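# Eight arms sort parcels into same-coloured trays

## Task

Move every parcel into the tray whose colour matches it, so that it lies flat on the bottom of that tray.

## Robot and tools

Robots: eight identical i2rt Big YAM arms, arm1 to arm8. Each has six joints, a two-finger gripper and a wrist camera (armN_cam_wrist). Fixed room cameras are cam_arm1 to cam_arm8; no robot carries them. Foot (base_link) poses in the scene frame, metres and quat wxyz; each foot faces along its own +x: arm1 (-2.151,-0.606,0.766) q(0.978,-0.005,-0.003,-0.210); arm2 (-0.854,-0.623,0.797) q(0.324,0,0,0.946); arm3 (0.435,-0.612,0.752) q(0.301,-0.002,-0.004,0.954); arm4 (1.688,-0.612,0.754) q(0.889,-0.002,0.008,0.458); arm5 (2.165,0.644,0.790) q(0.130,-0.001,-0.003,0.991); arm6 (0.850,0.628,0.817) q(0.953,0,0,-0.304); arm7 (-0.424,0.615,0.799) q(0.949,0.001,0.001,-0.314); arm8 (-1.661,0.655,0.757) q(0.464,0,0,-0.886). Table tops under the arms sit at z=0.720. Hand reach is roughly 1.0 m from the joint1 axis.

Frame: one shared scene frame, origin on the floor, +z up. The "hand" point lies between the finger pads, about 1 cm short of the tips. Fingers point along the hand's +z; they open and close along its y. hand_target is the hand pose implied by the joint targets currently held. Printed hand positions can be off, more so at long reach.

Tool move: optional keys arm1..arm8 plus cameras. Each arm key is an object with "joints", "target" (optionally "speed"), or both; an arm not named gets no new command. "joints" holds absolute targets by name: joint1_rad (-2.879..2.879, turns about the foot, positive counter-clockwise seen from above, 0 = along the foot's facing), joint2_rad (0..3.141, shoulder; 0 upper arm pointing back, positive lifts then swings forward), joint3_rad (0..3.019, elbow; 0 folded, positive opens), joint4_rad (-1.692..1.57, hand pitch, positive tips fingers up), joint5_rad (-1.57..1.57, sideways swing, positive to the arm's right), joint6_rad (-2.094..2.094, roll, positive clockwise viewed from behind the hand), gripper_m (0..0.093, fingertip gap in metres). "target" is an absolute hand pose, one list of seven numbers [x, y, z, qw, qx, qy, qz] in metres and scene frame, reached by a straight path starting at the current hand_target. When "target" is given, "joints" may only contain gripper_m. "speed" (0.002..0.5 m/s, default 0.25; turning capped at twice that in rad/s) needs "target". All motions in one call begin together; all hand paths in a call finish together, paced by the slowest. Paths last 0.5 to 10 s and stop at 10 s; no call exceeds 15 s. Each control step clips the path pose to within 100 mm and 20 degrees of the measured hand; hands lag, wander, may overshoot speed near full stretch, and often stop a centimetre or more off. Paths do not avoid objects or other arms. Unknown keys make a call invalid; out-of-range values get it refused, and a refusal (or a stop) cancels the rest of that reply's move, wait and finished_scene calls in the scene.

cameras: list of camera names, or "all"; omitted or null means all, [] means none.

Tool wait: seconds 0 to 10, optional cameras; commands nothing and returns state and images. Tool zoom_image: camera name and region [x0, y0, x1, y1] in pixels of the 672x504 image, at most 504x504, from that camera's latest image. Tool finished_scene: scene = current scene number; irreversible; the goal must hold with the robots left alone.

Results: per-robot state, joint_positions, Joint velocities (rad/s, gripper m/s; "within noise" if all negligible), torques (joint order, sign toward larger angle; numbers 3 and 4 wrap at ±28 N m), hand and hand_target, joint_status and hand_status. The "move" line gives per robot "done" or its worst status. "as last shown" lists uncommanded robots whose lines repeat earlier values. "pictures" names cameras in image order; images may be slightly older than the state. Status words: off_target (resting away, maybe still pushing); time_out (each joint keeps a target near its position, within 0.375, 0.375, 0.113, 0.225, 0.075, 0.3 rad for joints 1-6, and keeps pushing; on_its_own lists those; resend the reported position to relax); not_followed, "joint command not followed" or "pose unreachable" (a safety check withheld targets; gripper still acts; the arm may keep trying until new targets). on_its_own "held at" shows a target, not a reading. Tolerances for done: joints 1-6 ±0.045, 0.14, 0.09, 0.055, 0.03, 0.035 rad; gripper ±0.003 m.

Gripper: empty and closed reads 0.000-0.002; in air reads up to 0.002 wider than true. Gripping a hard part at full force reads up to 0.005 below its width; a target 0.005 under the first-touch reading presses at the 50-64 N per pad limit. Soft things get crushed more the smaller the target. Release by commanding well above the reading.

Calibration: each camera has pinhole+radial intrinsics K, D and a T_world_to_cam given before the session; room cameras may have shifted up to about 2.3 degrees and 9 mm, best accuracy near image centre. Wrist camera poses derive from joint readings.

Avoid: knocking or placing anything outside the work area; drops, releasing moving parcels, slams; hard presses or collisions between arms (the clearance check can be late and ignores fingers, gripper housings and wrist cameras). Arms keep pushing after contact, and prolonged pushing, loads or outstretched poses heat motors: MOTOR HOT appears at 85 °C and at 100 °C the arm goes limp for 30-60 s (keys then read limit_stop_at_motor_heat; resend targets). Loose objects may occasionally get nudged. The scene keeps running while you compose replies, holding the last command.

Each tool is called after "Emit:" in YAML: its name, and indented under it one key for each argument.

## Session

Emit:
move:
  cameras: ["cam_arm1","cam_arm2","cam_arm3","cam_arm4","cam_arm5","cam_arm6","cam_arm7","cam_arm8"]

Scene clock: 0.00 s.
Joint torques (N m): no reading
Heat: arm1: hottest joint1_rad 32 °C; arm2: hottest joint2_rad 29 °C; arm3: hottest joint1_rad 31 °C; arm4: hottest gripper 32 °C; arm5: hottest joint6_rad 30 °C; arm6: hottest joint2_rad 30 °C; arm7: hottest joint5_rad 29 °C; arm8: hottest joint1_rad 31 °C.
Joint velocities: within noise
arm1.joint_positions: joint1_rad=-0.028 joint2_rad=+0.521 joint3_rad=+1.431 joint4_rad=-1.508 joint5_rad=+0.032 joint6_rad=-0.133 gripper_m=+0.09396
arm1.joint_status: not commanded
arm1.hand: x=-2.0073 y=-0.6778 z=+1.3083 quat_wxyz=(-0.446, -0.145, -0.870, +0.152) (m; scene frame)
arm1.hand_target: x=-2.0101 y=-0.6764 z=+1.3161 quat_wxyz=(-0.454, -0.145, -0.865, +0.155) (m; scene frame)
arm1.hand_status: not commanded
arm2.joint_positions: joint1_rad=+0.020 joint2_rad=+0.528 joint3_rad=+1.425 joint4_rad=-1.340 joint5_rad=+0.175 joint6_rad=+0.036 gripper_m=+0.09396
arm2.joint_status: not commanded
arm2.hand: x=-0.9859 y=-0.4872 z=+1.3715 quat_wxyz=(-0.230, +0.778, -0.324, -0.487) (m; scene frame)
arm2.hand_target: x=-0.9833 y=-0.4891 z=+1.3817 quat_wxyz=(-0.232, +0.772, -0.322, -0.497) (m; scene frame)
arm2.hand_status: not commanded
arm3.joint_positions: joint1_rad=+0.084 joint2_rad=+0.623 joint3_rad=+1.443 joint4_rad=-1.225 joint5_rad=+0.214 joint6_rad=-0.288 gripper_m=+0.09396
arm3.joint_status: not commanded
arm3.hand: x=+0.2458 y=-0.4641 z=+1.3420 quat_wxyz=(-0.302, +0.818, -0.155, -0.465) (m; scene frame)
arm3.hand_target: x=+0.2487 y=-0.4659 z=+1.3553 quat_wxyz=(-0.306, +0.809, -0.155, -0.477) (m; scene frame)
arm3.hand_status: not commanded
arm4.joint_positions: joint1_rad=+0.299 joint2_rad=+0.615 joint3_rad=+1.406 joint4_rad=-1.263 joint5_rad=-0.166 joint6_rad=-0.115 gripper_m=+0.09396
arm4.joint_status: not commanded
arm4.hand: x=+1.7423 y=-0.3720 z=+1.3161 quat_wxyz=(-0.394, +0.570, -0.636, -0.340) (m; scene frame)
arm4.hand_target: x=+1.7413 y=-0.3753 z=+1.3284 quat_wxyz=(-0.404, +0.566, -0.630, -0.346) (m; scene frame)
arm4.hand_status: not commanded
arm5.joint_positions: joint1_rad=-0.422 joint2_rad=+0.625 joint3_rad=+1.427 joint4_rad=-1.371 joint5_rad=+0.120 joint6_rad=-0.097 gripper_m=+0.09396
arm5.joint_status: not commanded
arm5.hand: x=+2.0004 y=+0.7998 z=+1.3402 quat_wxyz=(-0.234, +0.830, -0.279, -0.422) (m; scene frame)
arm5.hand_target: x=+2.0022 y=+0.7982 z=+1.3527 quat_wxyz=(-0.238, +0.823, -0.277, -0.434) (m; scene frame)
arm5.hand_status: not commanded
arm6.joint_positions: joint1_rad=+0.075 joint2_rad=+0.549 joint3_rad=+1.411 joint4_rad=-1.315 joint5_rad=-0.143 joint6_rad=+0.201 gripper_m=+0.09396
arm6.joint_status: not commanded
arm6.hand: x=+1.0364 y=+0.5443 z=+1.3862 quat_wxyz=(-0.531, -0.272, -0.802, +0.030) (m; scene frame)
arm6.hand_target: x=+1.0336 y=+0.5460 z=+1.3993 quat_wxyz=(-0.544, -0.268, -0.794, +0.033) (m; scene frame)
arm6.hand_status: not commanded
arm7.joint_positions: joint1_rad=-0.146 joint2_rad=+0.496 joint3_rad=+1.379 joint4_rad=-1.460 joint5_rad=-0.022 joint6_rad=+0.046 gripper_m=+0.09396
arm7.joint_status: not commanded
arm7.hand: x=-0.3012 y=+0.4957 z=+1.3304 quat_wxyz=(-0.447, -0.351, -0.807, +0.162) (m; scene frame)
arm7.hand_target: x=-0.3031 y=+0.4977 z=+1.3404 quat_wxyz=(-0.457, -0.348, -0.801, +0.166) (m; scene frame)
arm7.hand_status: not commanded
arm8.joint_positions: joint1_rad=-0.237 joint2_rad=+0.447 joint3_rad=+1.428 joint4_rad=-1.458 joint5_rad=-0.190 joint6_rad=-0.420 gripper_m=+0.09396
arm8.joint_status: not commanded
arm8.hand: x=-1.7428 y=+0.5401 z=+1.3190 quat_wxyz=(-0.160, -0.687, -0.503, +0.499) (m; scene frame)
arm8.hand_target: x=-1.7406 y=+0.5420 z=+1.3271 quat_wxyz=(-0.161, -0.682, -0.500, +0.508) (m; scene frame)
arm8.hand_status: not commanded
pictures: cam_arm1, cam_arm2, cam_arm3, cam_arm4, cam_arm5, cam_arm6, cam_arm7, cam_arm8

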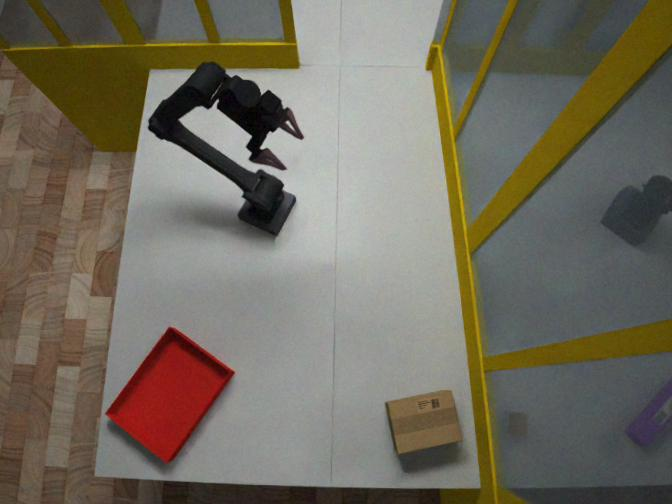

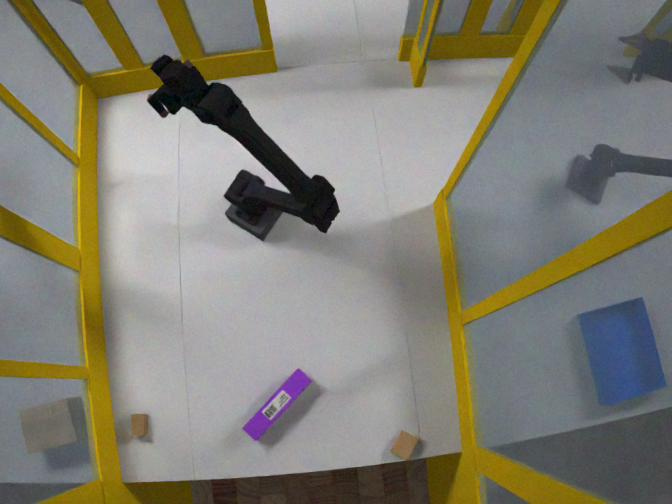

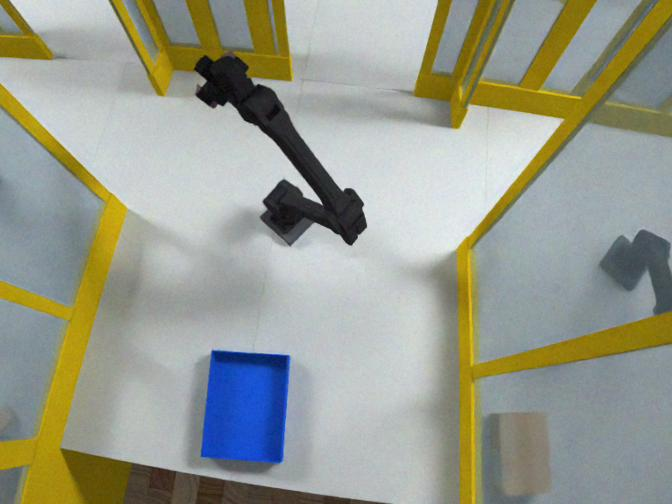

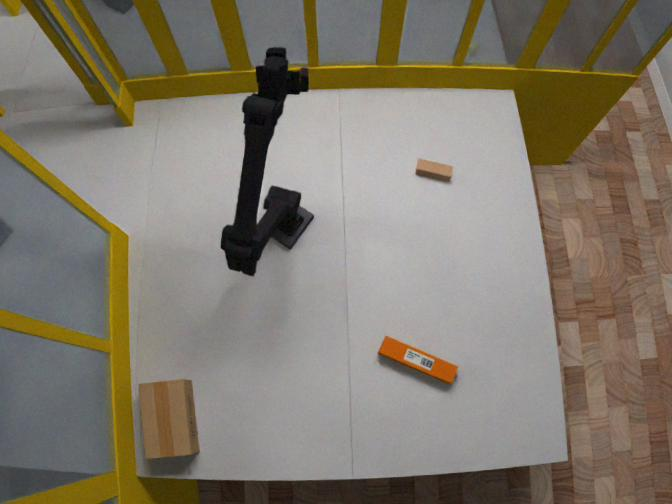

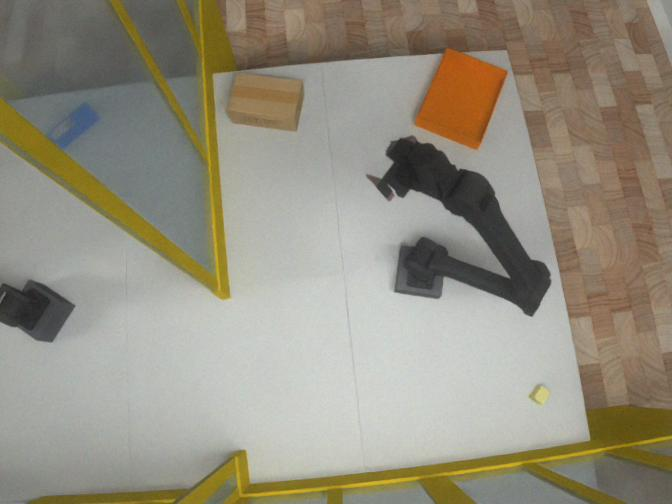

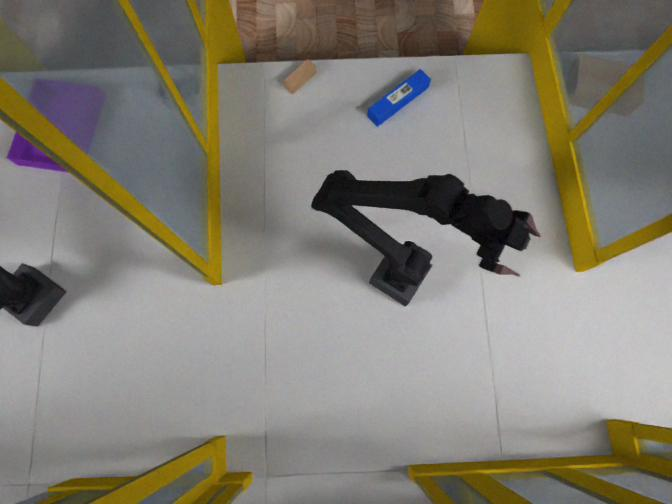

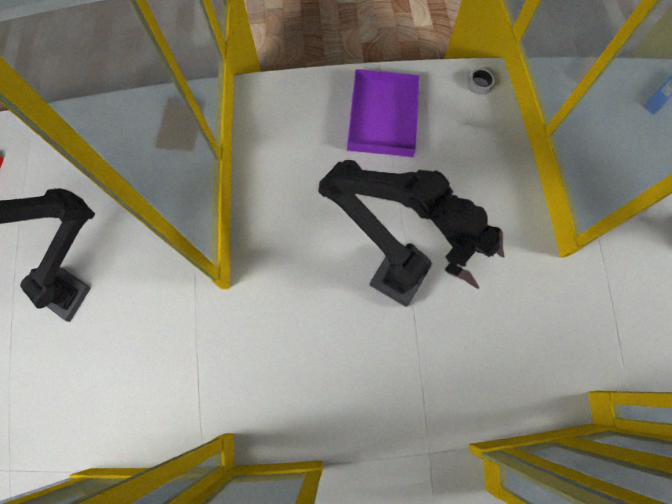

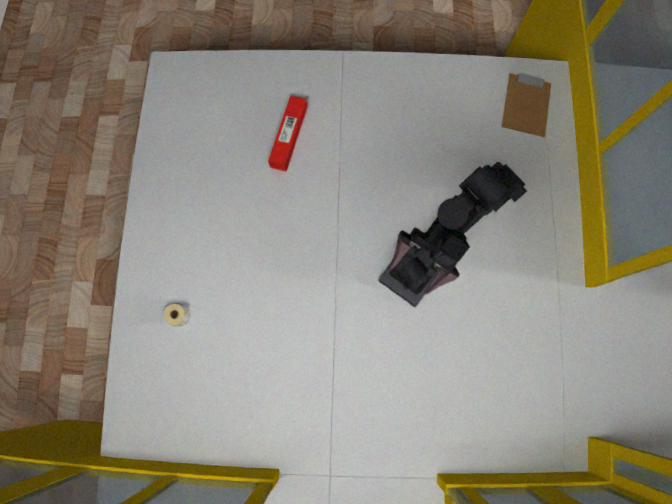

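Emit:
zoom_image:
  camera: "cam_arm5"
  region: [0, 252, 504, 504]

Emit:
zoom_image:
  camera: "cam_arm4"
  region: [0, 0, 400, 300]

Emit:
zoom_image:
  camera: "cam_arm3"
  region: [168, 0, 672, 300]

Emit:
zoom_image:
  camera: "cam_arm6"
  region: [168, 200, 672, 504]

Emit:
zoom_image:
  camera: "cam_arm7"
  region: [150, 250, 654, 504]

Emit:
zoom_image:
  camera: "cam_arm2"
  region: [0, 0, 504, 300]

Scaled by 1.000.

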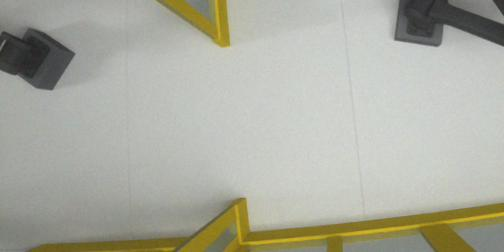

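Scaled by 1.260.

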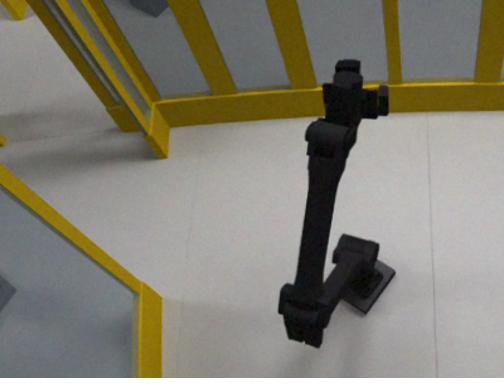

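Scaled by 1.000.

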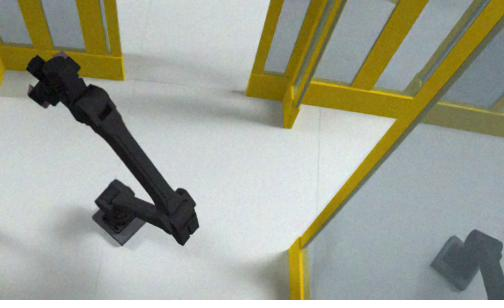

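Scaled by 1.000.

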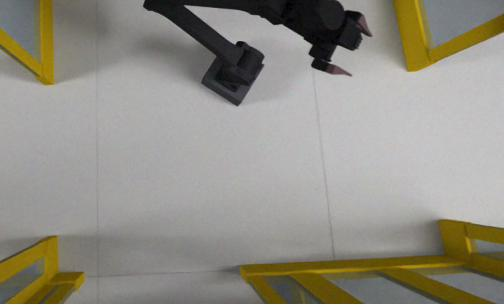

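Scaled by 1.000.

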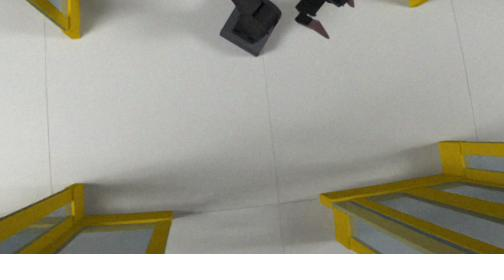

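Scaled by 1.000.

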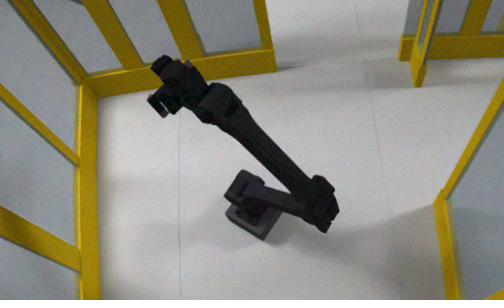

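Emit:
zoom_image:
  camera: "cam_arm8"
  region: [220, 70, 370, 190]

Emit:
zoom_image:
  camera: "cam_arm2"
  region: [200, 340, 350, 460]

Emit:
zoom_image:
  camera: "cam_arm6"
  region: [330, 40, 480, 160]

Emit:
zoom_image:
  camera: "cam_arm4"
  region: [340, 300, 490, 420]

Scaled by 3.360.

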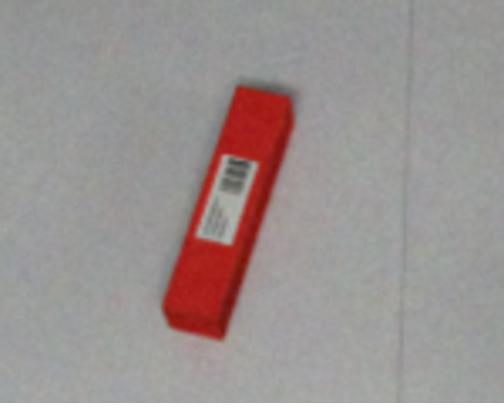

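Scaled by 3.360.

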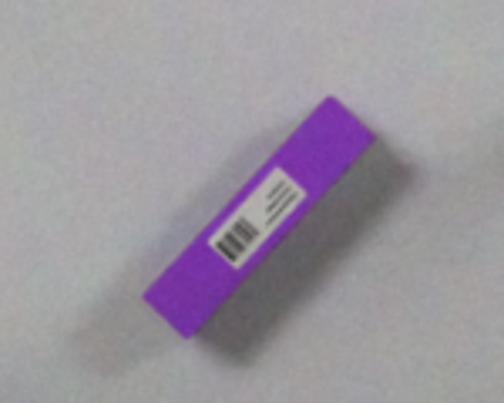

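Scaled by 3.360.

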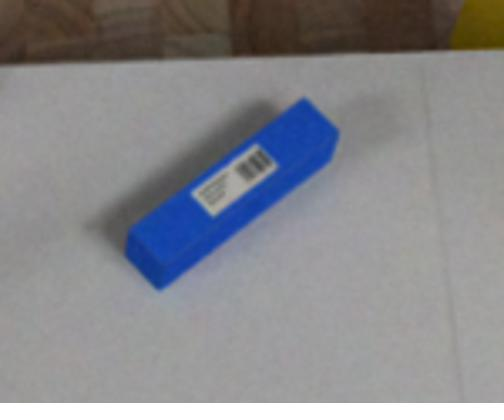

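Scaled by 3.360.

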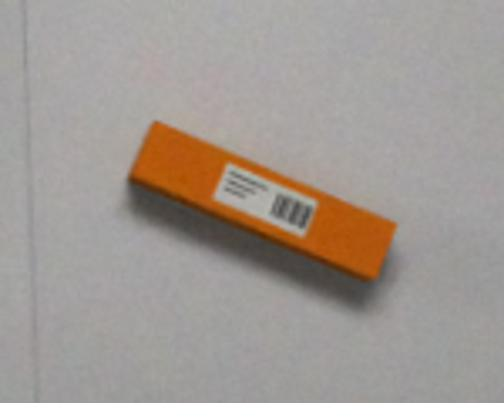

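Emit:
move:
  arm8: {"joints":{"joint1_rad":-1.83,"joint5_rad":0,"joint6_rad":0}}
  arm2: {"joints":{"joint1_rad":2.245,"joint5_rad":0,"joint6_rad":0}}
  arm6: {"joints":{"joint1_rad":2.115,"joint5_rad":0,"joint6_rad":0}}
  arm4: {"joints":{"joint1_rad":-1.82,"joint5_rad":0,"joint6_rad":0}}
  cameras: []

Emit:
move:
  arm8: {"target":[-2.081,1.149,0.95,0,0.626,-0.780,0],"speed":0.4}
  arm2: {"target":[-0.845,-1.277,0.95,0,0.941,0.338,0],"speed":0.4}
  arm6: {"target":[0.906,1.389,0.95,0,0.329,-0.944,0],"speed":0.4}
  arm4: {"target":[2.137,-1.144,0.95,0,0.2054,0.9787,0],"speed":0.4}
  cameras: ["arm8_cam_wrist","arm2_cam_wrist","arm6_cam_wrist","arm4_cam_wrist"]

Scene clock: 154.87 s.
Joint torques (N m): arm1=[1.32 4.25 7.87 1.73 0.09 0.01] | arm2=[0.73 3.72 8.12 2.19 -0.08 -0.2] | arm3=[-0.56 0.73 9.95 1.68 -0.05 -0.01] | arm4=[-1.44 2.37 10.8 1.96 -0.06 0.11] | arm5=[-0.85 3.14 7.41 1.85 -0.12 -0.06] | arm6=[0.03 3.66 9.13 1.73 0.1 -0.17] | arm7=[-0.26 2.32 9.78 1.46 -0.08 0.11] | arm8=[1.2 6.18 8.54 1.42 -0.03 0.03]
Heat: arm1: hottest joint1_rad 31 °C; arm2: hottest joint3_rad 34 °C; arm3: hottest joint1_rad 30 °C; arm4: hottest joint3_rad 41 °C; arm5: hottest joint3_rad 34 °C; arm6: hottest joint3_rad 31 °C; arm7: hottest joint3_rad 39 °C; arm8: hottest joint1_rad 30 °C.
move: arm2 done; arm4 done; arm6 done; arm8 done
Joint velocities: within noise
arm1, arm3, arm5, arm7: as last shown
arm2.joint_positions: joint1_rad=+2.238 joint2_rad=+0.528 joint3_rad=+1.425 joint4_rad=-1.340 joint5_rad=+0.002 joint6_rad=+0.014 gripper_m=+0.09398
arm2.joint_status: all done
arm2.hand: x=-0.8536 y=-0.8132 z=+1.3700 quat_wxyz=(+0.381, +0.600, +0.595, -0.374) (m; scene frame)
arm2.hand_target: x=-0.8520 y=-0.8100 z=+1.3802 quat_wxyz=(+0.387, +0.589, +0.597, -0.383) (m; scene frame)
arm2.hand_status: not commanded
arm4.joint_positions: joint1_rad=-1.804 joint2_rad=+0.615 joint3_rad=+1.406 joint4_rad=-1.263 joint5_rad=+0.000 joint6_rad=-0.007 gripper_m=+0.09398
arm4.joint_status: all done
arm4.hand: x=+1.8516 y=-0.7863 z=+1.3178 quat_wxyz=(-0.472, -0.346, -0.780, +0.223) (m; scene frame)
arm4.hand_target: x=+1.8465 y=-0.7861 z=+1.3301 quat_wxyz=(-0.482, -0.352, -0.769, +0.230) (m; scene frame)
arm4.hand_status: not commanded
arm6.joint_positions: joint1_rad=+2.106 joint2_rad=+0.549 joint3_rad=+1.411 joint4_rad=-1.315 joint5_rad=-0.002 joint6_rad=+0.007 gripper_m=+0.09398
arm6.joint_status: all done
arm6.hand: x=+0.8676 y=+0.8317 z=+1.3855 quat_wxyz=(-0.388, +0.572, -0.625, -0.361) (m; scene frame)
arm6.hand_target: x=+0.8657 y=+0.8286 z=+1.3986 quat_wxyz=(-0.398, +0.571, -0.615, -0.370) (m; scene frame)
arm6.hand_status: not commanded
arm8.joint_positions: joint1_rad=-1.822 joint2_rad=+0.447 joint3_rad=+1.428 joint4_rad=-1.458 joint5_rad=-0.002 joint6_rad=-0.008 gripper_m=+0.09398
arm8.joint_status: all done
arm8.hand: x=-1.7531 y=+0.7623 z=+1.3173 quat_wxyz=(+0.217, -0.779, +0.352, +0.472) (m; scene frame)
arm8.hand_target: x=-1.7501 y=+0.7610 z=+1.3255 quat_wxyz=(+0.221, -0.771, +0.356, +0.480) (m; scene frame)
arm8.hand_status: not commanded
pictures: none
No camera images: "cameras" was empty.

Scene clock: 158.23 s.
Joint torques (N m): arm1=[1.67 5.07 7.84 1.88 0.07 0.04] | arm2=[-0.15 -23.82 12.05 0.05 -0.07 0.09] | arm3=[-0.62 0.91 9.99 1.72 -0.06 -0.01] | arm4=[0.85 -18.61 15.01 -0.21 -0.02 -0.04] | arm5=[-1.26 2.9 7.23 1.77 -0.08 -0.05] | arm6=[-1.32 -19.49 12.92 -0.12 0.04 0] | arm7=[-0.5 2.32 9.74 1.46 -0.07 0.11] | arm8=[1.38 -19.72 14.3 -0.61 -0.13 0.05]
Heat: arm1: hottest joint1_rad 31 °C; arm2: hottest joint3_rad 34 °C; arm3: hottest joint1_rad 30 °C; arm4: hottest joint3_rad 42 °C; arm5: hottest joint3_rad 34 °C; arm6: hottest joint3_rad 32 °C; arm7: hottest joint3_rad 39 °C; arm8: hottest joint3_rad 31 °C.
move: arm2 off_target; arm4 off_target; arm6 off_target; arm8 off_target
Joint velocities: within noise
arm1, arm3, arm5, arm7: as last shown
arm2.joint_positions: joint1_rad=+2.250 joint2_rad=+2.094 joint3_rad=+1.985 joint4_rad=-1.496 joint5_rad=+0.003 joint6_rad=+0.880 gripper_m=+0.09398
arm2.joint_status: not commanded
arm2.hand: x=-0.8431 y=-1.2641 z=+0.9338 quat_wxyz=(-0.017, +0.938, +0.347, +0.004) (m; scene frame)
arm2.hand_target: x=-0.8449 y=-1.2761 z=+0.9500 quat_wxyz=(+0.000, +0.941, +0.338, +0.000) (m; scene frame)
arm2.hand_status: off_target (0.021 m and 2.3 deg from the pose sent, 0.626 m and 80.0 deg at the start)
arm4.joint_positions: joint1_rad=-1.843 joint2_rad=+2.224 joint3_rad=+2.338 joint4_rad=-1.684 joint5_rad=-0.018 joint6_rad=-0.455 gripper_m=+0.09399
arm4.joint_status: not commanded
arm4.hand: x=+2.1227 y=-1.1413 z=+0.9416 quat_wxyz=(-0.001, -0.217, -0.976, -0.001) (m; scene frame)
arm4.hand_target: x=+2.1364 y=-1.1430 z=+0.9496 quat_wxyz=(-0.011, -0.205, -0.979, +0.008) (m; scene frame)
arm4.hand_status: off_target (0.017 m and 1.3 deg from the pose sent, 0.587 m and 67.0 deg at the start; a joint's target at an end of its range on 35 of 101 steps)
arm6.joint_positions: joint1_rad=+2.126 joint2_rad=+2.508 joint3_rad=+2.678 joint4_rad=-1.699 joint5_rad=+0.002 joint6_rad=+0.818 gripper_m=+0.09398
arm6.joint_status: not commanded
arm6.hand: x=+0.8986 y=+1.3808 z=+0.9360 quat_wxyz=(-0.009, +0.338, -0.941, -0.019) (m; scene frame)
arm6.hand_target: x=+0.9058 y=+1.3875 z=+0.9497 quat_wxyz=(-0.015, +0.329, -0.943, -0.036) (m; scene frame)
arm6.hand_status: off_target (0.018 m and 2.7 deg from the pose sent, 0.708 m and 77.6 deg at the start; a joint's target at an end of its range on 33 of 101 steps)
arm8.joint_positions: joint1_rad=-1.823 joint2_rad=+2.059 joint3_rad=+2.054 joint4_rad=-1.586 joint5_rad=+0.004 joint6_rad=+0.916 gripper_m=+0.09398
arm8.joint_status: not commanded
arm8.hand: x=-2.0761 y=+1.1377 z=+0.9422 quat_wxyz=(+0.002, -0.632, +0.775, -0.011) (m; scene frame)
arm8.hand_target: x=-2.0807 y=+1.1485 z=+0.9500 quat_wxyz=(+0.000, -0.626, +0.780, +0.001) (m; scene frame)
arm8.hand_status: off_target (0.015 m and 1.5 deg from the pose sent, 0.626 m and 80.8 deg at the start)
pictures: arm2_cam_wrist, arm4_cam_wrist, arm6_cam_wrist, arm8_cam_wrist
camera_calibration:
arm2_cam_wrist: T_world_to_cam=[[-0.646851, 0.761482, 0.0415791, 0.37727], [0.626035, 0.499077, 0.599168, 0.603606], [0.435505, 0.413603, -0.799543, 1.75718], [0, 0, 0, 1]] pos_world=[-0.899102, -1.31531, 1.02759]
arm4_cam_wrist: T_world_to_cam=[[-0.410309, -0.911892, 0.00997309, -0.181725], [-0.740893, 0.339703, 0.579379, 1.41963], [-0.531719, 0.230335, -0.814997, 2.2838], [0, 0, 0, 1]] pos_world=[2.19157, -1.17401, 1.0406]
arm6_cam_wrist: T_world_to_cam=[[0.641616, -0.766688, -0.022751, 0.501912], [-0.632351, -0.545517, 0.550039, 0.812445], [-0.43412, -0.338528, -0.834829, 1.76327], [0, 0, 0, 1]] pos_world=[0.957187, 1.42493, 1.03657]
arm8_cam_wrist: T_world_to_cam=[[0.978229, -0.207344, 0.00871563, 2.25959], [-0.171051, -0.781802, 0.599606, -0.0263015], [-0.11751, -0.588043, -0.800248, 1.29959], [0, 0, 0, 1]] pos_world=[-2.06218, 1.21216, 1.03607]

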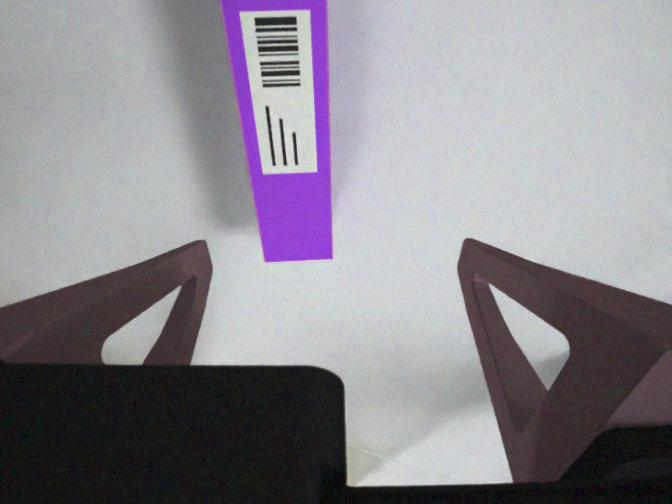

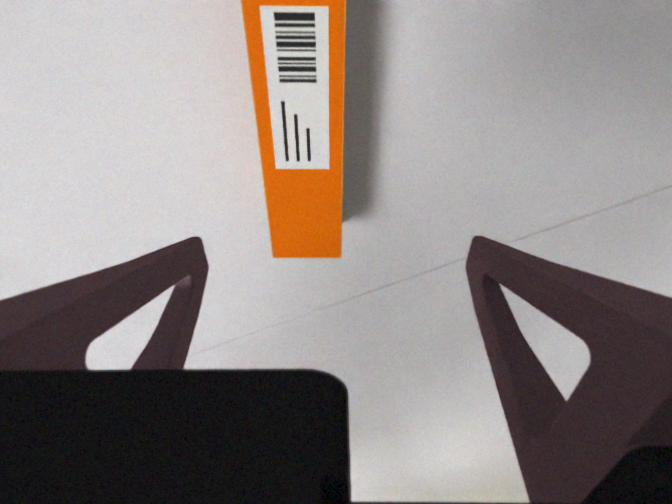

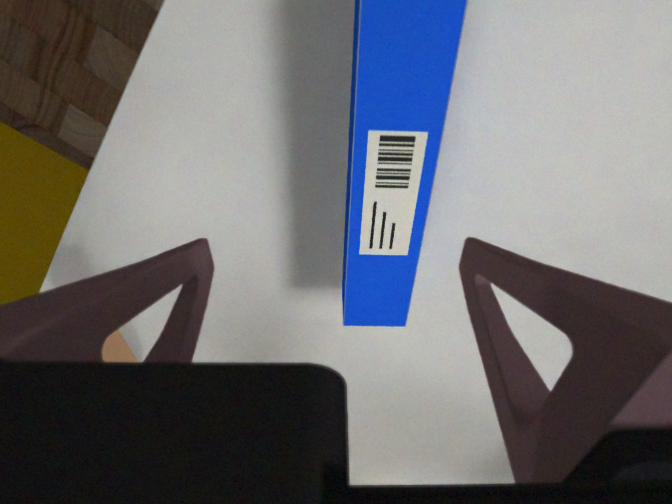

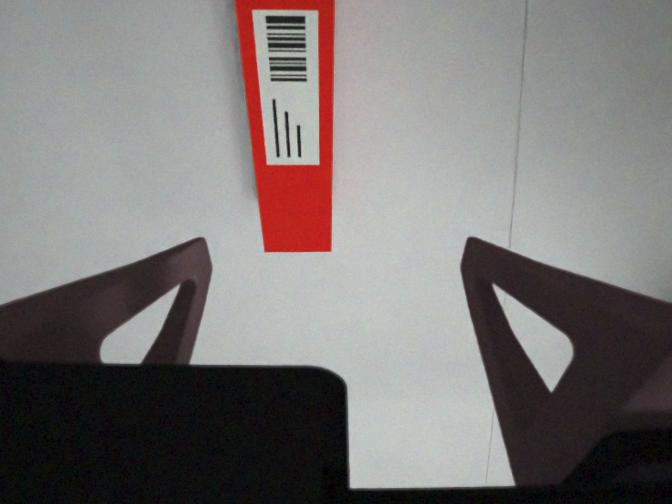

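Emit:
move:
  arm8: {"target":[-2.106,1.176,0.89,0,0.6307,-0.776,0]}
  arm2: {"target":[-0.845,-1.311,0.90,0,0.9336,0.3584,0]}
  arm6: {"target":[0.906,1.338,0.90,0,0.3228,-0.9465,0]}
  arm4: {"target":[2.167,-1.139,0.89,0,0.2105,0.9776,0]}
  cameras: ["arm8_cam_wrist","arm2_cam_wrist","arm6_cam_wrist","arm4_cam_wrist"]

Scene clock: 195.63 s.
Joint torques (N m): arm1=[1.55 4.78 7.9 1.72 0.11 0.03] | arm2=[-0.15 -25.82 11.92 0.58 -0.03 -0.19] | arm3=[-0.56 0.67 9.98 1.68 -0.06 -0.01] | arm4=[0.09 -19.72 13.87 0.39 -0.05 0.11] | arm5=[-1.32 3.08 7.41 1.72 -0.1 -0.1] | arm6=[-1.44 -21.54 8.64 0.44 0.04 0] | arm7=[-0.26 2.32 9.78 1.47 -0.08 0.11] | arm8=[1.44 -22.53 14.13 -0.16 -0.11 -0.04]
Heat: arm1: hottest joint3_rad 32 °C; arm2: hottest joint3_rad 37 °C; arm3: hottest joint1_rad 30 °C; arm4: hottest joint3_rad 50 °C; arm5: hottest joint3_rad 34 °C; arm6: hottest joint3_rad 34 °C; arm7: hottest joint3_rad 39 °C; arm8: hottest joint3_rad 37 °C.
move: arm2 off_target; arm4 off_target; arm6 off_target; arm8 off_target
Joint velocities: within noise
arm1, arm3, arm5, arm7: as last shown
arm2.joint_positions: joint1_rad=+2.250 joint2_rad=+2.226 joint3_rad=+2.072 joint4_rad=-1.470 joint5_rad=+0.003 joint6_rad=+0.866 gripper_m=+0.09398
arm2.joint_status: not commanded
arm2.hand: x=-0.8425 y=-1.2935 z=+0.8817 quat_wxyz=(-0.026, +0.935, +0.354, +0.008) (m; scene frame)
arm2.hand_target: x=-0.8450 y=-1.3099 z=+0.9004 quat_wxyz=(+0.000, +0.934, +0.358, +0.000) (m; scene frame)
arm2.hand_status: off_target (0.025 m and 3.2 deg from the pose sent, 0.058 m and 2.4 deg at the start)
arm4.joint_positions: joint1_rad=-1.798 joint2_rad=+2.307 joint3_rad=+2.338 joint4_rad=-1.634 joint5_rad=-0.017 joint6_rad=-0.424 gripper_m=+0.09399
arm4.joint_status: not commanded
arm4.hand: x=+2.1553 y=-1.1330 z=+0.8848 quat_wxyz=(+0.013, -0.210, -0.978, -0.010) (m; scene frame)
arm4.hand_target: x=+2.1665 y=-1.1385 z=+0.8901 quat_wxyz=(+0.000, -0.211, -0.978, +0.000) (m; scene frame)
arm4.hand_status: off_target (0.014 m and 1.9 deg from the pose sent, 0.068 m and 0.8 deg at the start)
arm6.joint_positions: joint1_rad=+2.122 joint2_rad=+2.356 joint3_rad=+2.240 joint4_rad=-1.501 joint5_rad=+0.002 joint6_rad=+0.827 gripper_m=+0.09398
arm6.joint_status: not commanded
arm6.hand: x=+0.8980 y=+1.3324 z=+0.8775 quat_wxyz=(+0.008, +0.332, -0.943, +0.021) (m; scene frame)
arm6.hand_target: x=+0.9061 y=+1.3376 z=+0.9000 quat_wxyz=(+0.000, +0.323, -0.946, +0.000) (m; scene frame)
arm6.hand_status: off_target (0.025 m and 2.9 deg from the pose sent, 0.056 m and 3.0 deg at the start)
arm8.joint_positions: joint1_rad=-1.823 joint2_rad=+2.200 joint3_rad=+2.119 joint4_rad=-1.534 joint5_rad=+0.004 joint6_rad=+0.916 gripper_m=+0.09398
arm8.joint_status: not commanded
arm8.hand: x=-2.0978 y=+1.1627 z=+0.8772 quat_wxyz=(+0.002, -0.632, +0.775, -0.022) (m; scene frame)
arm8.hand_target: x=-2.1054 y=+1.1752 z=+0.8903 quat_wxyz=(+0.000, -0.631, +0.776, +0.000) (m; scene frame)
arm8.hand_status: off_target (0.020 m and 2.6 deg from the pose sent, 0.071 m and 1.3 deg at the start)
pictures: arm2_cam_wrist, arm4_cam_wrist, arm6_cam_wrist, arm8_cam_wrist
camera_calibration:
arm2_cam_wrist: T_world_to_cam=[[-0.657526, 0.751314, 0.0564481, 0.366871], [0.618861, 0.495835, 0.609227, 0.630009], [0.429732, 0.435517, -0.790984, 1.74339], [0, 0, 0, 1]] pos_world=[-0.897852, -1.34729, 0.974465]
arm4_cam_wrist: T_world_to_cam=[[-0.397789, -0.917469, -0.00375764, -0.181418], [-0.731809, 0.314816, 0.604438, 1.40388], [-0.553371, 0.243188, -0.796643, 2.29792], [0, 0, 0, 1]] pos_world=[2.22681, -1.16724, 0.981383]
arm6_cam_wrist: T_world_to_cam=[[0.632575, -0.773393, 0.04138, 0.424679], [-0.635188, -0.48748, 0.599082, 0.700026], [-0.443154, -0.405248, -0.799617, 1.76388], [0, 0, 0, 1]] pos_world=[0.957677, 1.3845, 0.973482]
arm8_cam_wrist: T_world_to_cam=[[0.977959, -0.207013, 0.0272413, 2.26932], [-0.180244, -0.771147, 0.61061, -0.012802], [-0.105397, -0.602061, -0.791463, 1.29374], [0, 0, 0, 1]] pos_world=[-2.08525, 1.23882, 0.969945]

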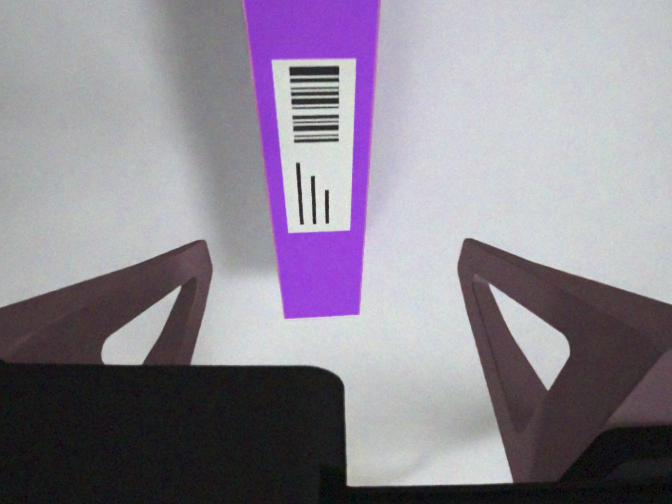

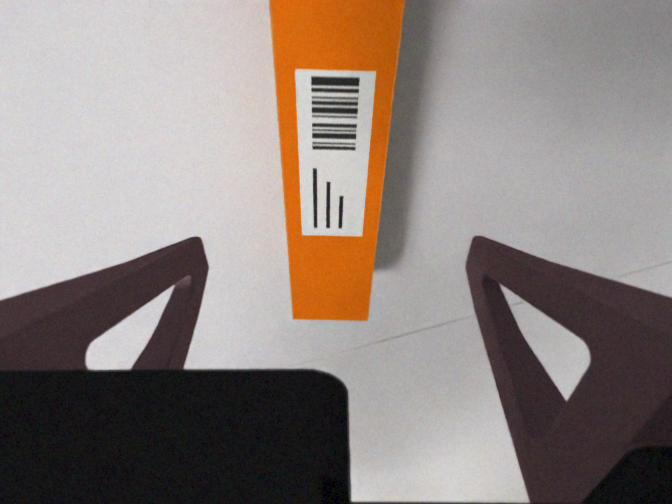

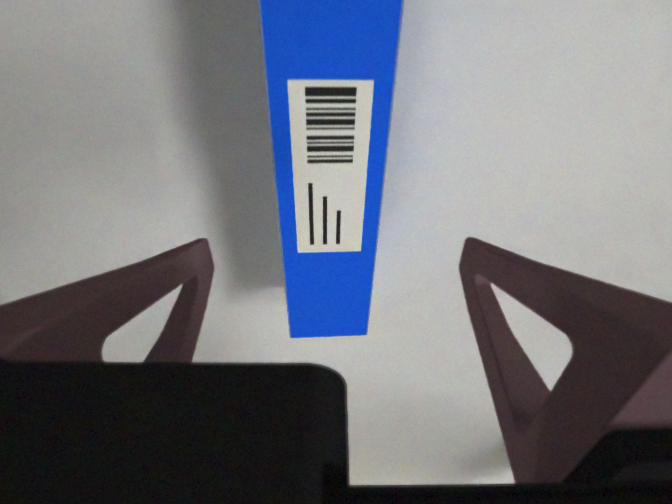

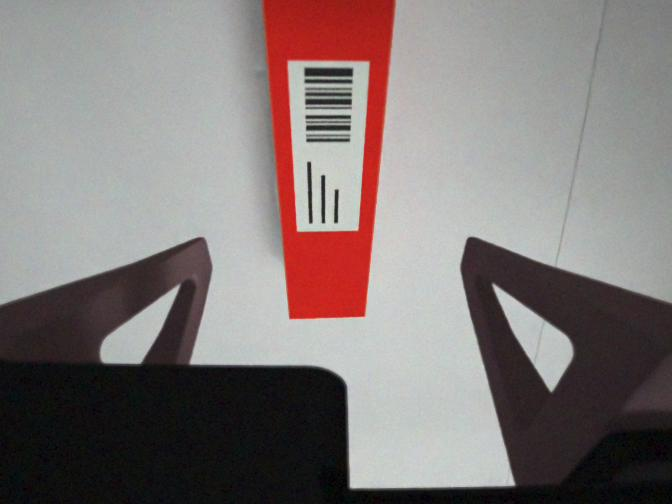

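Emit:
move:
  arm8: {"target":[-2.106,1.176,0.783,0,0.6307,-0.776,0],"speed":0.15}
  arm2: {"target":[-0.845,-1.314,0.785,0,0.9336,0.3584,0],"speed":0.15}
  arm6: {"target":[0.906,1.340,0.785,0,0.3228,-0.9465,0],"speed":0.15}
  arm4: {"target":[2.167,-1.141,0.775,0,0.2105,0.9776,0],"speed":0.15}
  cameras: []

Emit:
move:
  arm8: {"joints":{"gripper_m":0.042}}
  arm2: {"joints":{"gripper_m":0.042}}
  arm6: {"joints":{"gripper_m":0.042}}
  arm4: {"joints":{"gripper_m":0.042}}
  cameras: ["arm8_cam_wrist","arm2_cam_wrist"]

Scene clock: 207.03 s.
Joint torques (N m): arm1=[1.03 5.13 7.83 1.76 0.08 0] | arm2=[-0.21 -26.05 7.98 0.9 -0.05 -0.2] | arm3=[-0.5 0.79 9.96 1.7 -0.07 -0.01] | arm4=[0.21 -19.6 10.18 0.75 -0.03 0.11] | arm5=[-0.62 3.19 7.5 1.81 -0.09 -0.06] | arm6=[-1.49 -19.02 8.59 0.53 0.04 0] | arm7=[-0.38 2.43 9.8 1.51 -0.08 0.11] | arm8=[1.73 -21.95 9.44 0.24 -0.13 -0.04]
Heat: arm1: hottest joint3_rad 32 °C; arm2: hottest joint3_rad 39 °C; arm3: hottest joint1_rad 30 °C; arm4: hottest joint3_rad 50 °C; arm5: hottest joint3_rad 34 °C; arm6: hottest joint2_rad 36 °C; arm7: hottest joint3_rad 40 °C; arm8: hottest joint3_rad 38 °C.
move: arm2 done; arm4 off_target; arm6 done; arm8 off_target
Joint velocities: within noise
arm1, arm3, arm5, arm7: as last shown
arm2.joint_positions: joint1_rad=+2.250 joint2_rad=+2.321 joint3_rad=+1.982 joint4_rad=-1.246 joint5_rad=+0.003 joint6_rad=+0.866 gripper_m=+0.09398
arm2.joint_status: not commanded
arm2.hand: x=-0.8423 y=-1.3091 z=+0.7845 quat_wxyz=(-0.008, +0.935, +0.354, +0.001) (m; scene frame)
arm2.hand_target: x=-0.8449 y=-1.3140 z=+0.7851 quat_wxyz=(+0.000, +0.934, +0.358, +0.000) (m; scene frame)
arm2.hand_status: done (0.006 m and 1.1 deg from the pose sent, 0.099 m and 3.2 deg at the start)
arm4.joint_positions: joint1_rad=-1.798 joint2_rad=+2.346 joint3_rad=+2.159 joint4_rad=-1.374 joint5_rad=-0.017 joint6_rad=-0.423 gripper_m=+0.09399
arm4.joint_status: not commanded
arm4.hand: x=+2.1625 y=-1.1433 z=+0.7898 quat_wxyz=(-0.004, -0.210, -0.978, +0.002) (m; scene frame)
arm4.hand_target: x=+2.1667 y=-1.1409 z=+0.7753 quat_wxyz=(+0.000, -0.211, -0.978, +0.000) (m; scene frame)
arm4.hand_status: off_target (0.016 m and 0.5 deg from the pose sent, 0.111 m and 1.9 deg at the start)
arm6.joint_positions: joint1_rad=+2.122 joint2_rad=+2.413 joint3_rad=+2.095 joint4_rad=-1.271 joint5_rad=+0.002 joint6_rad=+0.827 gripper_m=+0.09398
arm6.joint_status: not commanded
arm6.hand: x=+0.8981 y=+1.3347 z=+0.7836 quat_wxyz=(+0.003, +0.332, -0.943, +0.009) (m; scene frame)
arm6.hand_target: x=+0.9061 y=+1.3398 z=+0.7851 quat_wxyz=(+0.000, +0.323, -0.946, +0.000) (m; scene frame)
arm6.hand_status: done (0.010 m and 1.6 deg from the pose sent, 0.093 m and 2.9 deg at the start)
arm8.joint_positions: joint1_rad=-1.823 joint2_rad=+2.250 joint3_rad=+1.989 joint4_rad=-1.303 joint5_rad=+0.004 joint6_rad=+0.916 gripper_m=+0.09398
arm8.joint_status: not commanded
arm8.hand: x=-2.1068 y=+1.1731 z=+0.7953 quat_wxyz=(+0.001, -0.632, +0.775, +0.003) (m; scene frame)
arm8.hand_target: x=-2.1059 y=+1.1758 z=+0.7831 quat_wxyz=(+0.000, -0.631, +0.776, +0.000) (m; scene frame)
arm8.hand_status: off_target (0.013 m and 0.4 deg from the pose sent, 0.095 m and 2.6 deg at the start)
pictures: none
No camera images: "cameras" was empty.

Scene clock: 207.73 s.
Joint torques (N m): arm1=[1.03 4.95 7.9 1.73 0.08 0.01] | arm2=[-0.21 -26.29 8.09 0.88 -0.03 -0.2] | arm3=[-0.56 0.73 9.99 1.69 -0.06 -0.01] | arm4=[0.21 -19.6 10.11 0.75 -0.04 0.11] | arm5=[-0.73 2.67 7.46 1.78 -0.11 -0.07] | arm6=[-1.49 -19.08 8.59 0.51 0.07 0] | arm7=[-0.38 2.26 9.74 1.47 -0.08 0.1] | arm8=[1.49 -21.89 9.48 0.21 -0.12 -0.06]
Heat: arm1: hottest joint3_rad 32 °C; arm2: hottest joint3_rad 39 °C; arm3: hottest joint1_rad 30 °C; arm4: hottest joint3_rad 50 °C; arm5: hottest joint3_rad 34 °C; arm6: hottest joint2_rad 36 °C; arm7: hottest joint3_rad 40 °C; arm8: hottest joint3_rad 38 °C.
move: arm2 off_target; arm4 done; arm6 off_target; arm8 done
Joint velocities: within noise
arm1, arm3, arm5, arm7: as last shown
arm2.joint_positions: joint1_rad=+2.250 joint2_rad=+2.321 joint3_rad=+1.982 joint4_rad=-1.245 joint5_rad=+0.002 joint6_rad=+0.866 gripper_m=+0.05816
arm2.joint_status: gripper_m off_target (ended at +0.05819, target +0.04200)
arm2.hand: x=-0.8422 y=-1.3092 z=+0.7845 quat_wxyz=(-0.008, +0.935, +0.354, +0.001) (m; scene frame)
arm2.hand_target: x=-0.8449 y=-1.3140 z=+0.7851 quat_wxyz=(+0.000, +0.934, +0.358, +0.000) (m; scene frame)
arm2.hand_status: not commanded
arm4.joint_positions: joint1_rad=-1.798 joint2_rad=+2.346 joint3_rad=+2.159 joint4_rad=-1.374 joint5_rad=-0.017 joint6_rad=-0.423 gripper_m=+0.04222
arm4.joint_status: all done
arm4.hand: x=+2.1625 y=-1.1433 z=+0.7898 quat_wxyz=(-0.004, -0.210, -0.978, +0.002) (m; scene frame)
arm4.hand_target: x=+2.1667 y=-1.1409 z=+0.7753 quat_wxyz=(+0.000, -0.210, -0.978, +0.000) (m; scene frame)
arm4.hand_status: not commanded
arm6.joint_positions: joint1_rad=+2.122 joint2_rad=+2.413 joint3_rad=+2.095 joint4_rad=-1.271 joint5_rad=+0.001 joint6_rad=+0.827 gripper_m=+0.05953
arm6.joint_status: gripper_m off_target (ended at +0.05956, target +0.04200)
arm6.hand: x=+0.8979 y=+1.3347 z=+0.7836 quat_wxyz=(+0.003, +0.332, -0.943, +0.008) (m; scene frame)
arm6.hand_target: x=+0.9060 y=+1.3398 z=+0.7851 quat_wxyz=(+0.000, +0.323, -0.946, +0.000) (m; scene frame)
arm6.hand_status: not commanded
arm8.joint_positions: joint1_rad=-1.823 joint2_rad=+2.250 joint3_rad=+1.989 joint4_rad=-1.303 joint5_rad=+0.004 joint6_rad=+0.916 gripper_m=+0.04222
arm8.joint_status: all done
arm8.hand: x=-2.1068 y=+1.1731 z=+0.7953 quat_wxyz=(+0.001, -0.632, +0.775, +0.003) (m; scene frame)
arm8.hand_target: x=-2.1059 y=+1.1758 z=+0.7831 quat_wxyz=(+0.000, -0.631, +0.776, +0.000) (m; scene frame)
arm8.hand_status: not commanded
pictures: arm2_cam_wrist, arm8_cam_wrist
camera_calibration:
arm2_cam_wrist: T_world_to_cam=[[-0.657856, 0.752699, 0.0258751, 0.409891], [0.61799, 0.519847, 0.589786, 0.74276], [0.43048, 0.403985, -0.807145, 1.64522], [0, 0, 0, 1]] pos_world=[-0.897603, -1.35929, 0.879253]
arm8_cam_wrist: T_world_to_cam=[[0.978179, -0.207306, -0.0137637, 2.31599], [-0.160128, -0.794463, 0.585821, 0.133053], [-0.132379, -0.570834, -0.810323, 1.15576], [0, 0, 0, 1]] pos_world=[-2.09115, 1.24557, 0.89047]

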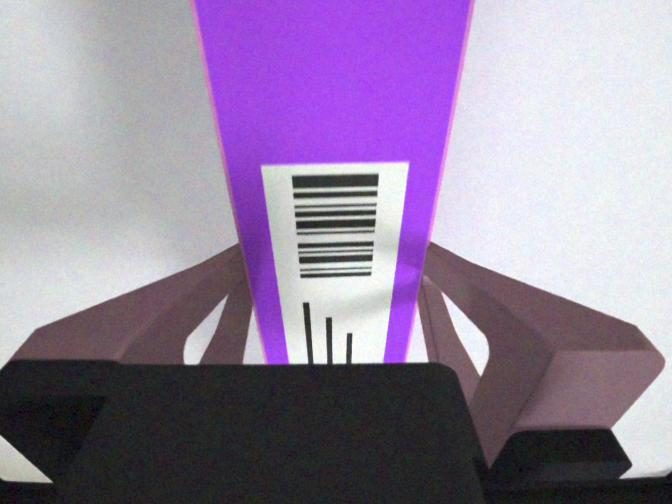

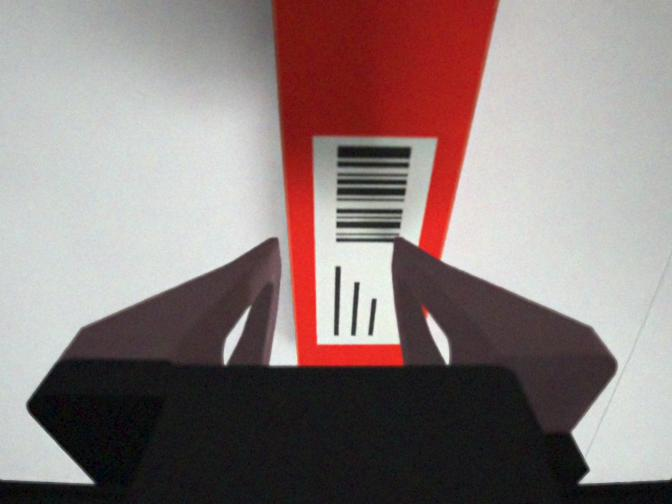

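Emit:
move:
  arm8: {"joints":{"gripper_m":0.093}}
  arm2: {"joints":{"gripper_m":0.093}}
  arm6: {"joints":{"gripper_m":0.093}}
  arm4: {"joints":{"gripper_m":0.093}}
  cameras: ["arm4_cam_wrist","arm6_cam_wrist"]

Scene clock: 221.73 s.
Joint torques (N m): arm1=[1.49 4.84 7.9 1.77 0.1 0.02] | arm2=[-0.15 -26.29 8.09 0.9 -0.03 -0.2] | arm3=[-0.67 0.79 9.95 1.69 -0.07 0] | arm4=[0.21 -19.6 10.11 0.75 -0.04 0.11] | arm5=[-0.26 3.6 7.54 1.55 -0.08 -0.08] | arm6=[-1.49 -18.9 8.55 0.51 0.06 0] | arm7=[-0.21 2.2 9.8 1.46 -0.08 0.1] | arm8=[1.55 -21.83 9.43 0.18 -0.12 -0.04]
Heat: arm1: hottest joint3_rad 32 °C; arm2: hottest joint3_rad 39 °C; arm3: hottest joint1_rad 30 °C; arm4: hottest joint3_rad 48 °C; arm5: hottest joint3_rad 35 °C; arm6: hottest joint2_rad 36 °C; arm7: hottest joint3_rad 40 °C; arm8: hottest joint3_rad 36 °C.
move: arm2 done; arm4 done; arm6 done; arm8 done
Joint velocities: within noise
arm1, arm3, arm5, arm7: as last shown
arm2.joint_positions: joint1_rad=+2.250 joint2_rad=+2.321 joint3_rad=+1.982 joint4_rad=-1.245 joint5_rad=+0.002 joint6_rad=+0.866 gripper_m=+0.09288
arm2.joint_status: all done
arm2.hand: x=-0.8422 y=-1.3092 z=+0.7845 quat_wxyz=(-0.008, +0.935, +0.354, +0.001) (m; scene frame)
arm2.hand_target: x=-0.8449 y=-1.3140 z=+0.7851 quat_wxyz=(+0.000, +0.934, +0.358, +0.000) (m; scene frame)
arm2.hand_status: not commanded
arm4.joint_positions: joint1_rad=-1.798 joint2_rad=+2.346 joint3_rad=+2.159 joint4_rad=-1.374 joint5_rad=-0.017 joint6_rad=-0.422 gripper_m=+0.09278
arm4.joint_status: all done
arm4.hand: x=+2.1625 y=-1.1433 z=+0.7898 quat_wxyz=(-0.004, -0.210, -0.978, +0.002) (m; scene frame)
arm4.hand_target: x=+2.1667 y=-1.1408 z=+0.7753 quat_wxyz=(+0.000, -0.211, -0.978, +0.000) (m; scene frame)
arm4.hand_status: not commanded
arm6.joint_positions: joint1_rad=+2.122 joint2_rad=+2.413 joint3_rad=+2.095 joint4_rad=-1.271 joint5_rad=+0.001 joint6_rad=+0.828 gripper_m=+0.09283
arm6.joint_status: all done
arm6.hand: x=+0.8979 y=+1.3347 z=+0.7836 quat_wxyz=(+0.003, +0.332, -0.943, +0.008) (m; scene frame)
arm6.hand_target: x=+0.9060 y=+1.3398 z=+0.7851 quat_wxyz=(+0.000, +0.323, -0.946, +0.000) (m; scene frame)
arm6.hand_status: not commanded
arm8.joint_positions: joint1_rad=-1.823 joint2_rad=+2.250 joint3_rad=+1.989 joint4_rad=-1.303 joint5_rad=+0.004 joint6_rad=+0.916 gripper_m=+0.09279
arm8.joint_status: all done
arm8.hand: x=-2.1068 y=+1.1731 z=+0.7953 quat_wxyz=(+0.001, -0.632, +0.775, +0.003) (m; scene frame)
arm8.hand_target: x=-2.1059 y=+1.1758 z=+0.7831 quat_wxyz=(+0.000, -0.631, +0.776, +0.000) (m; scene frame)
arm8.hand_status: not commanded
pictures: arm4_cam_wrist, arm6_cam_wrist
camera_calibration:
arm4_cam_wrist: T_world_to_cam=[[-0.39839, -0.917111, 0.0138443, -0.200585], [-0.747877, 0.33354, 0.573961, 1.55002], [-0.531003, 0.218307, -0.818766, 2.16942], [0, 0, 0, 1]] pos_world=[2.23128, -1.17455, 0.889372]
arm6_cam_wrist: T_world_to_cam=[[0.63163, -0.774998, 0.0205377, 0.449662], [-0.636435, -0.503208, 0.584579, 0.790891], [-0.442713, -0.382309, -0.811077, 1.66766], [0, 0, 0, 1]] pos_world=[0.957624, 1.38403, 0.881024]

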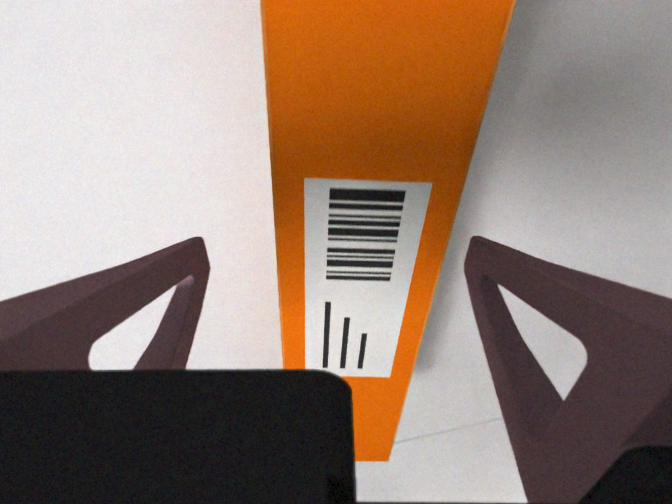

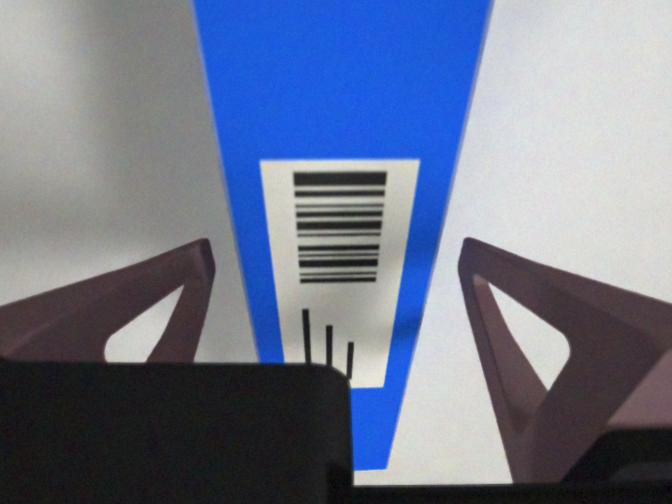

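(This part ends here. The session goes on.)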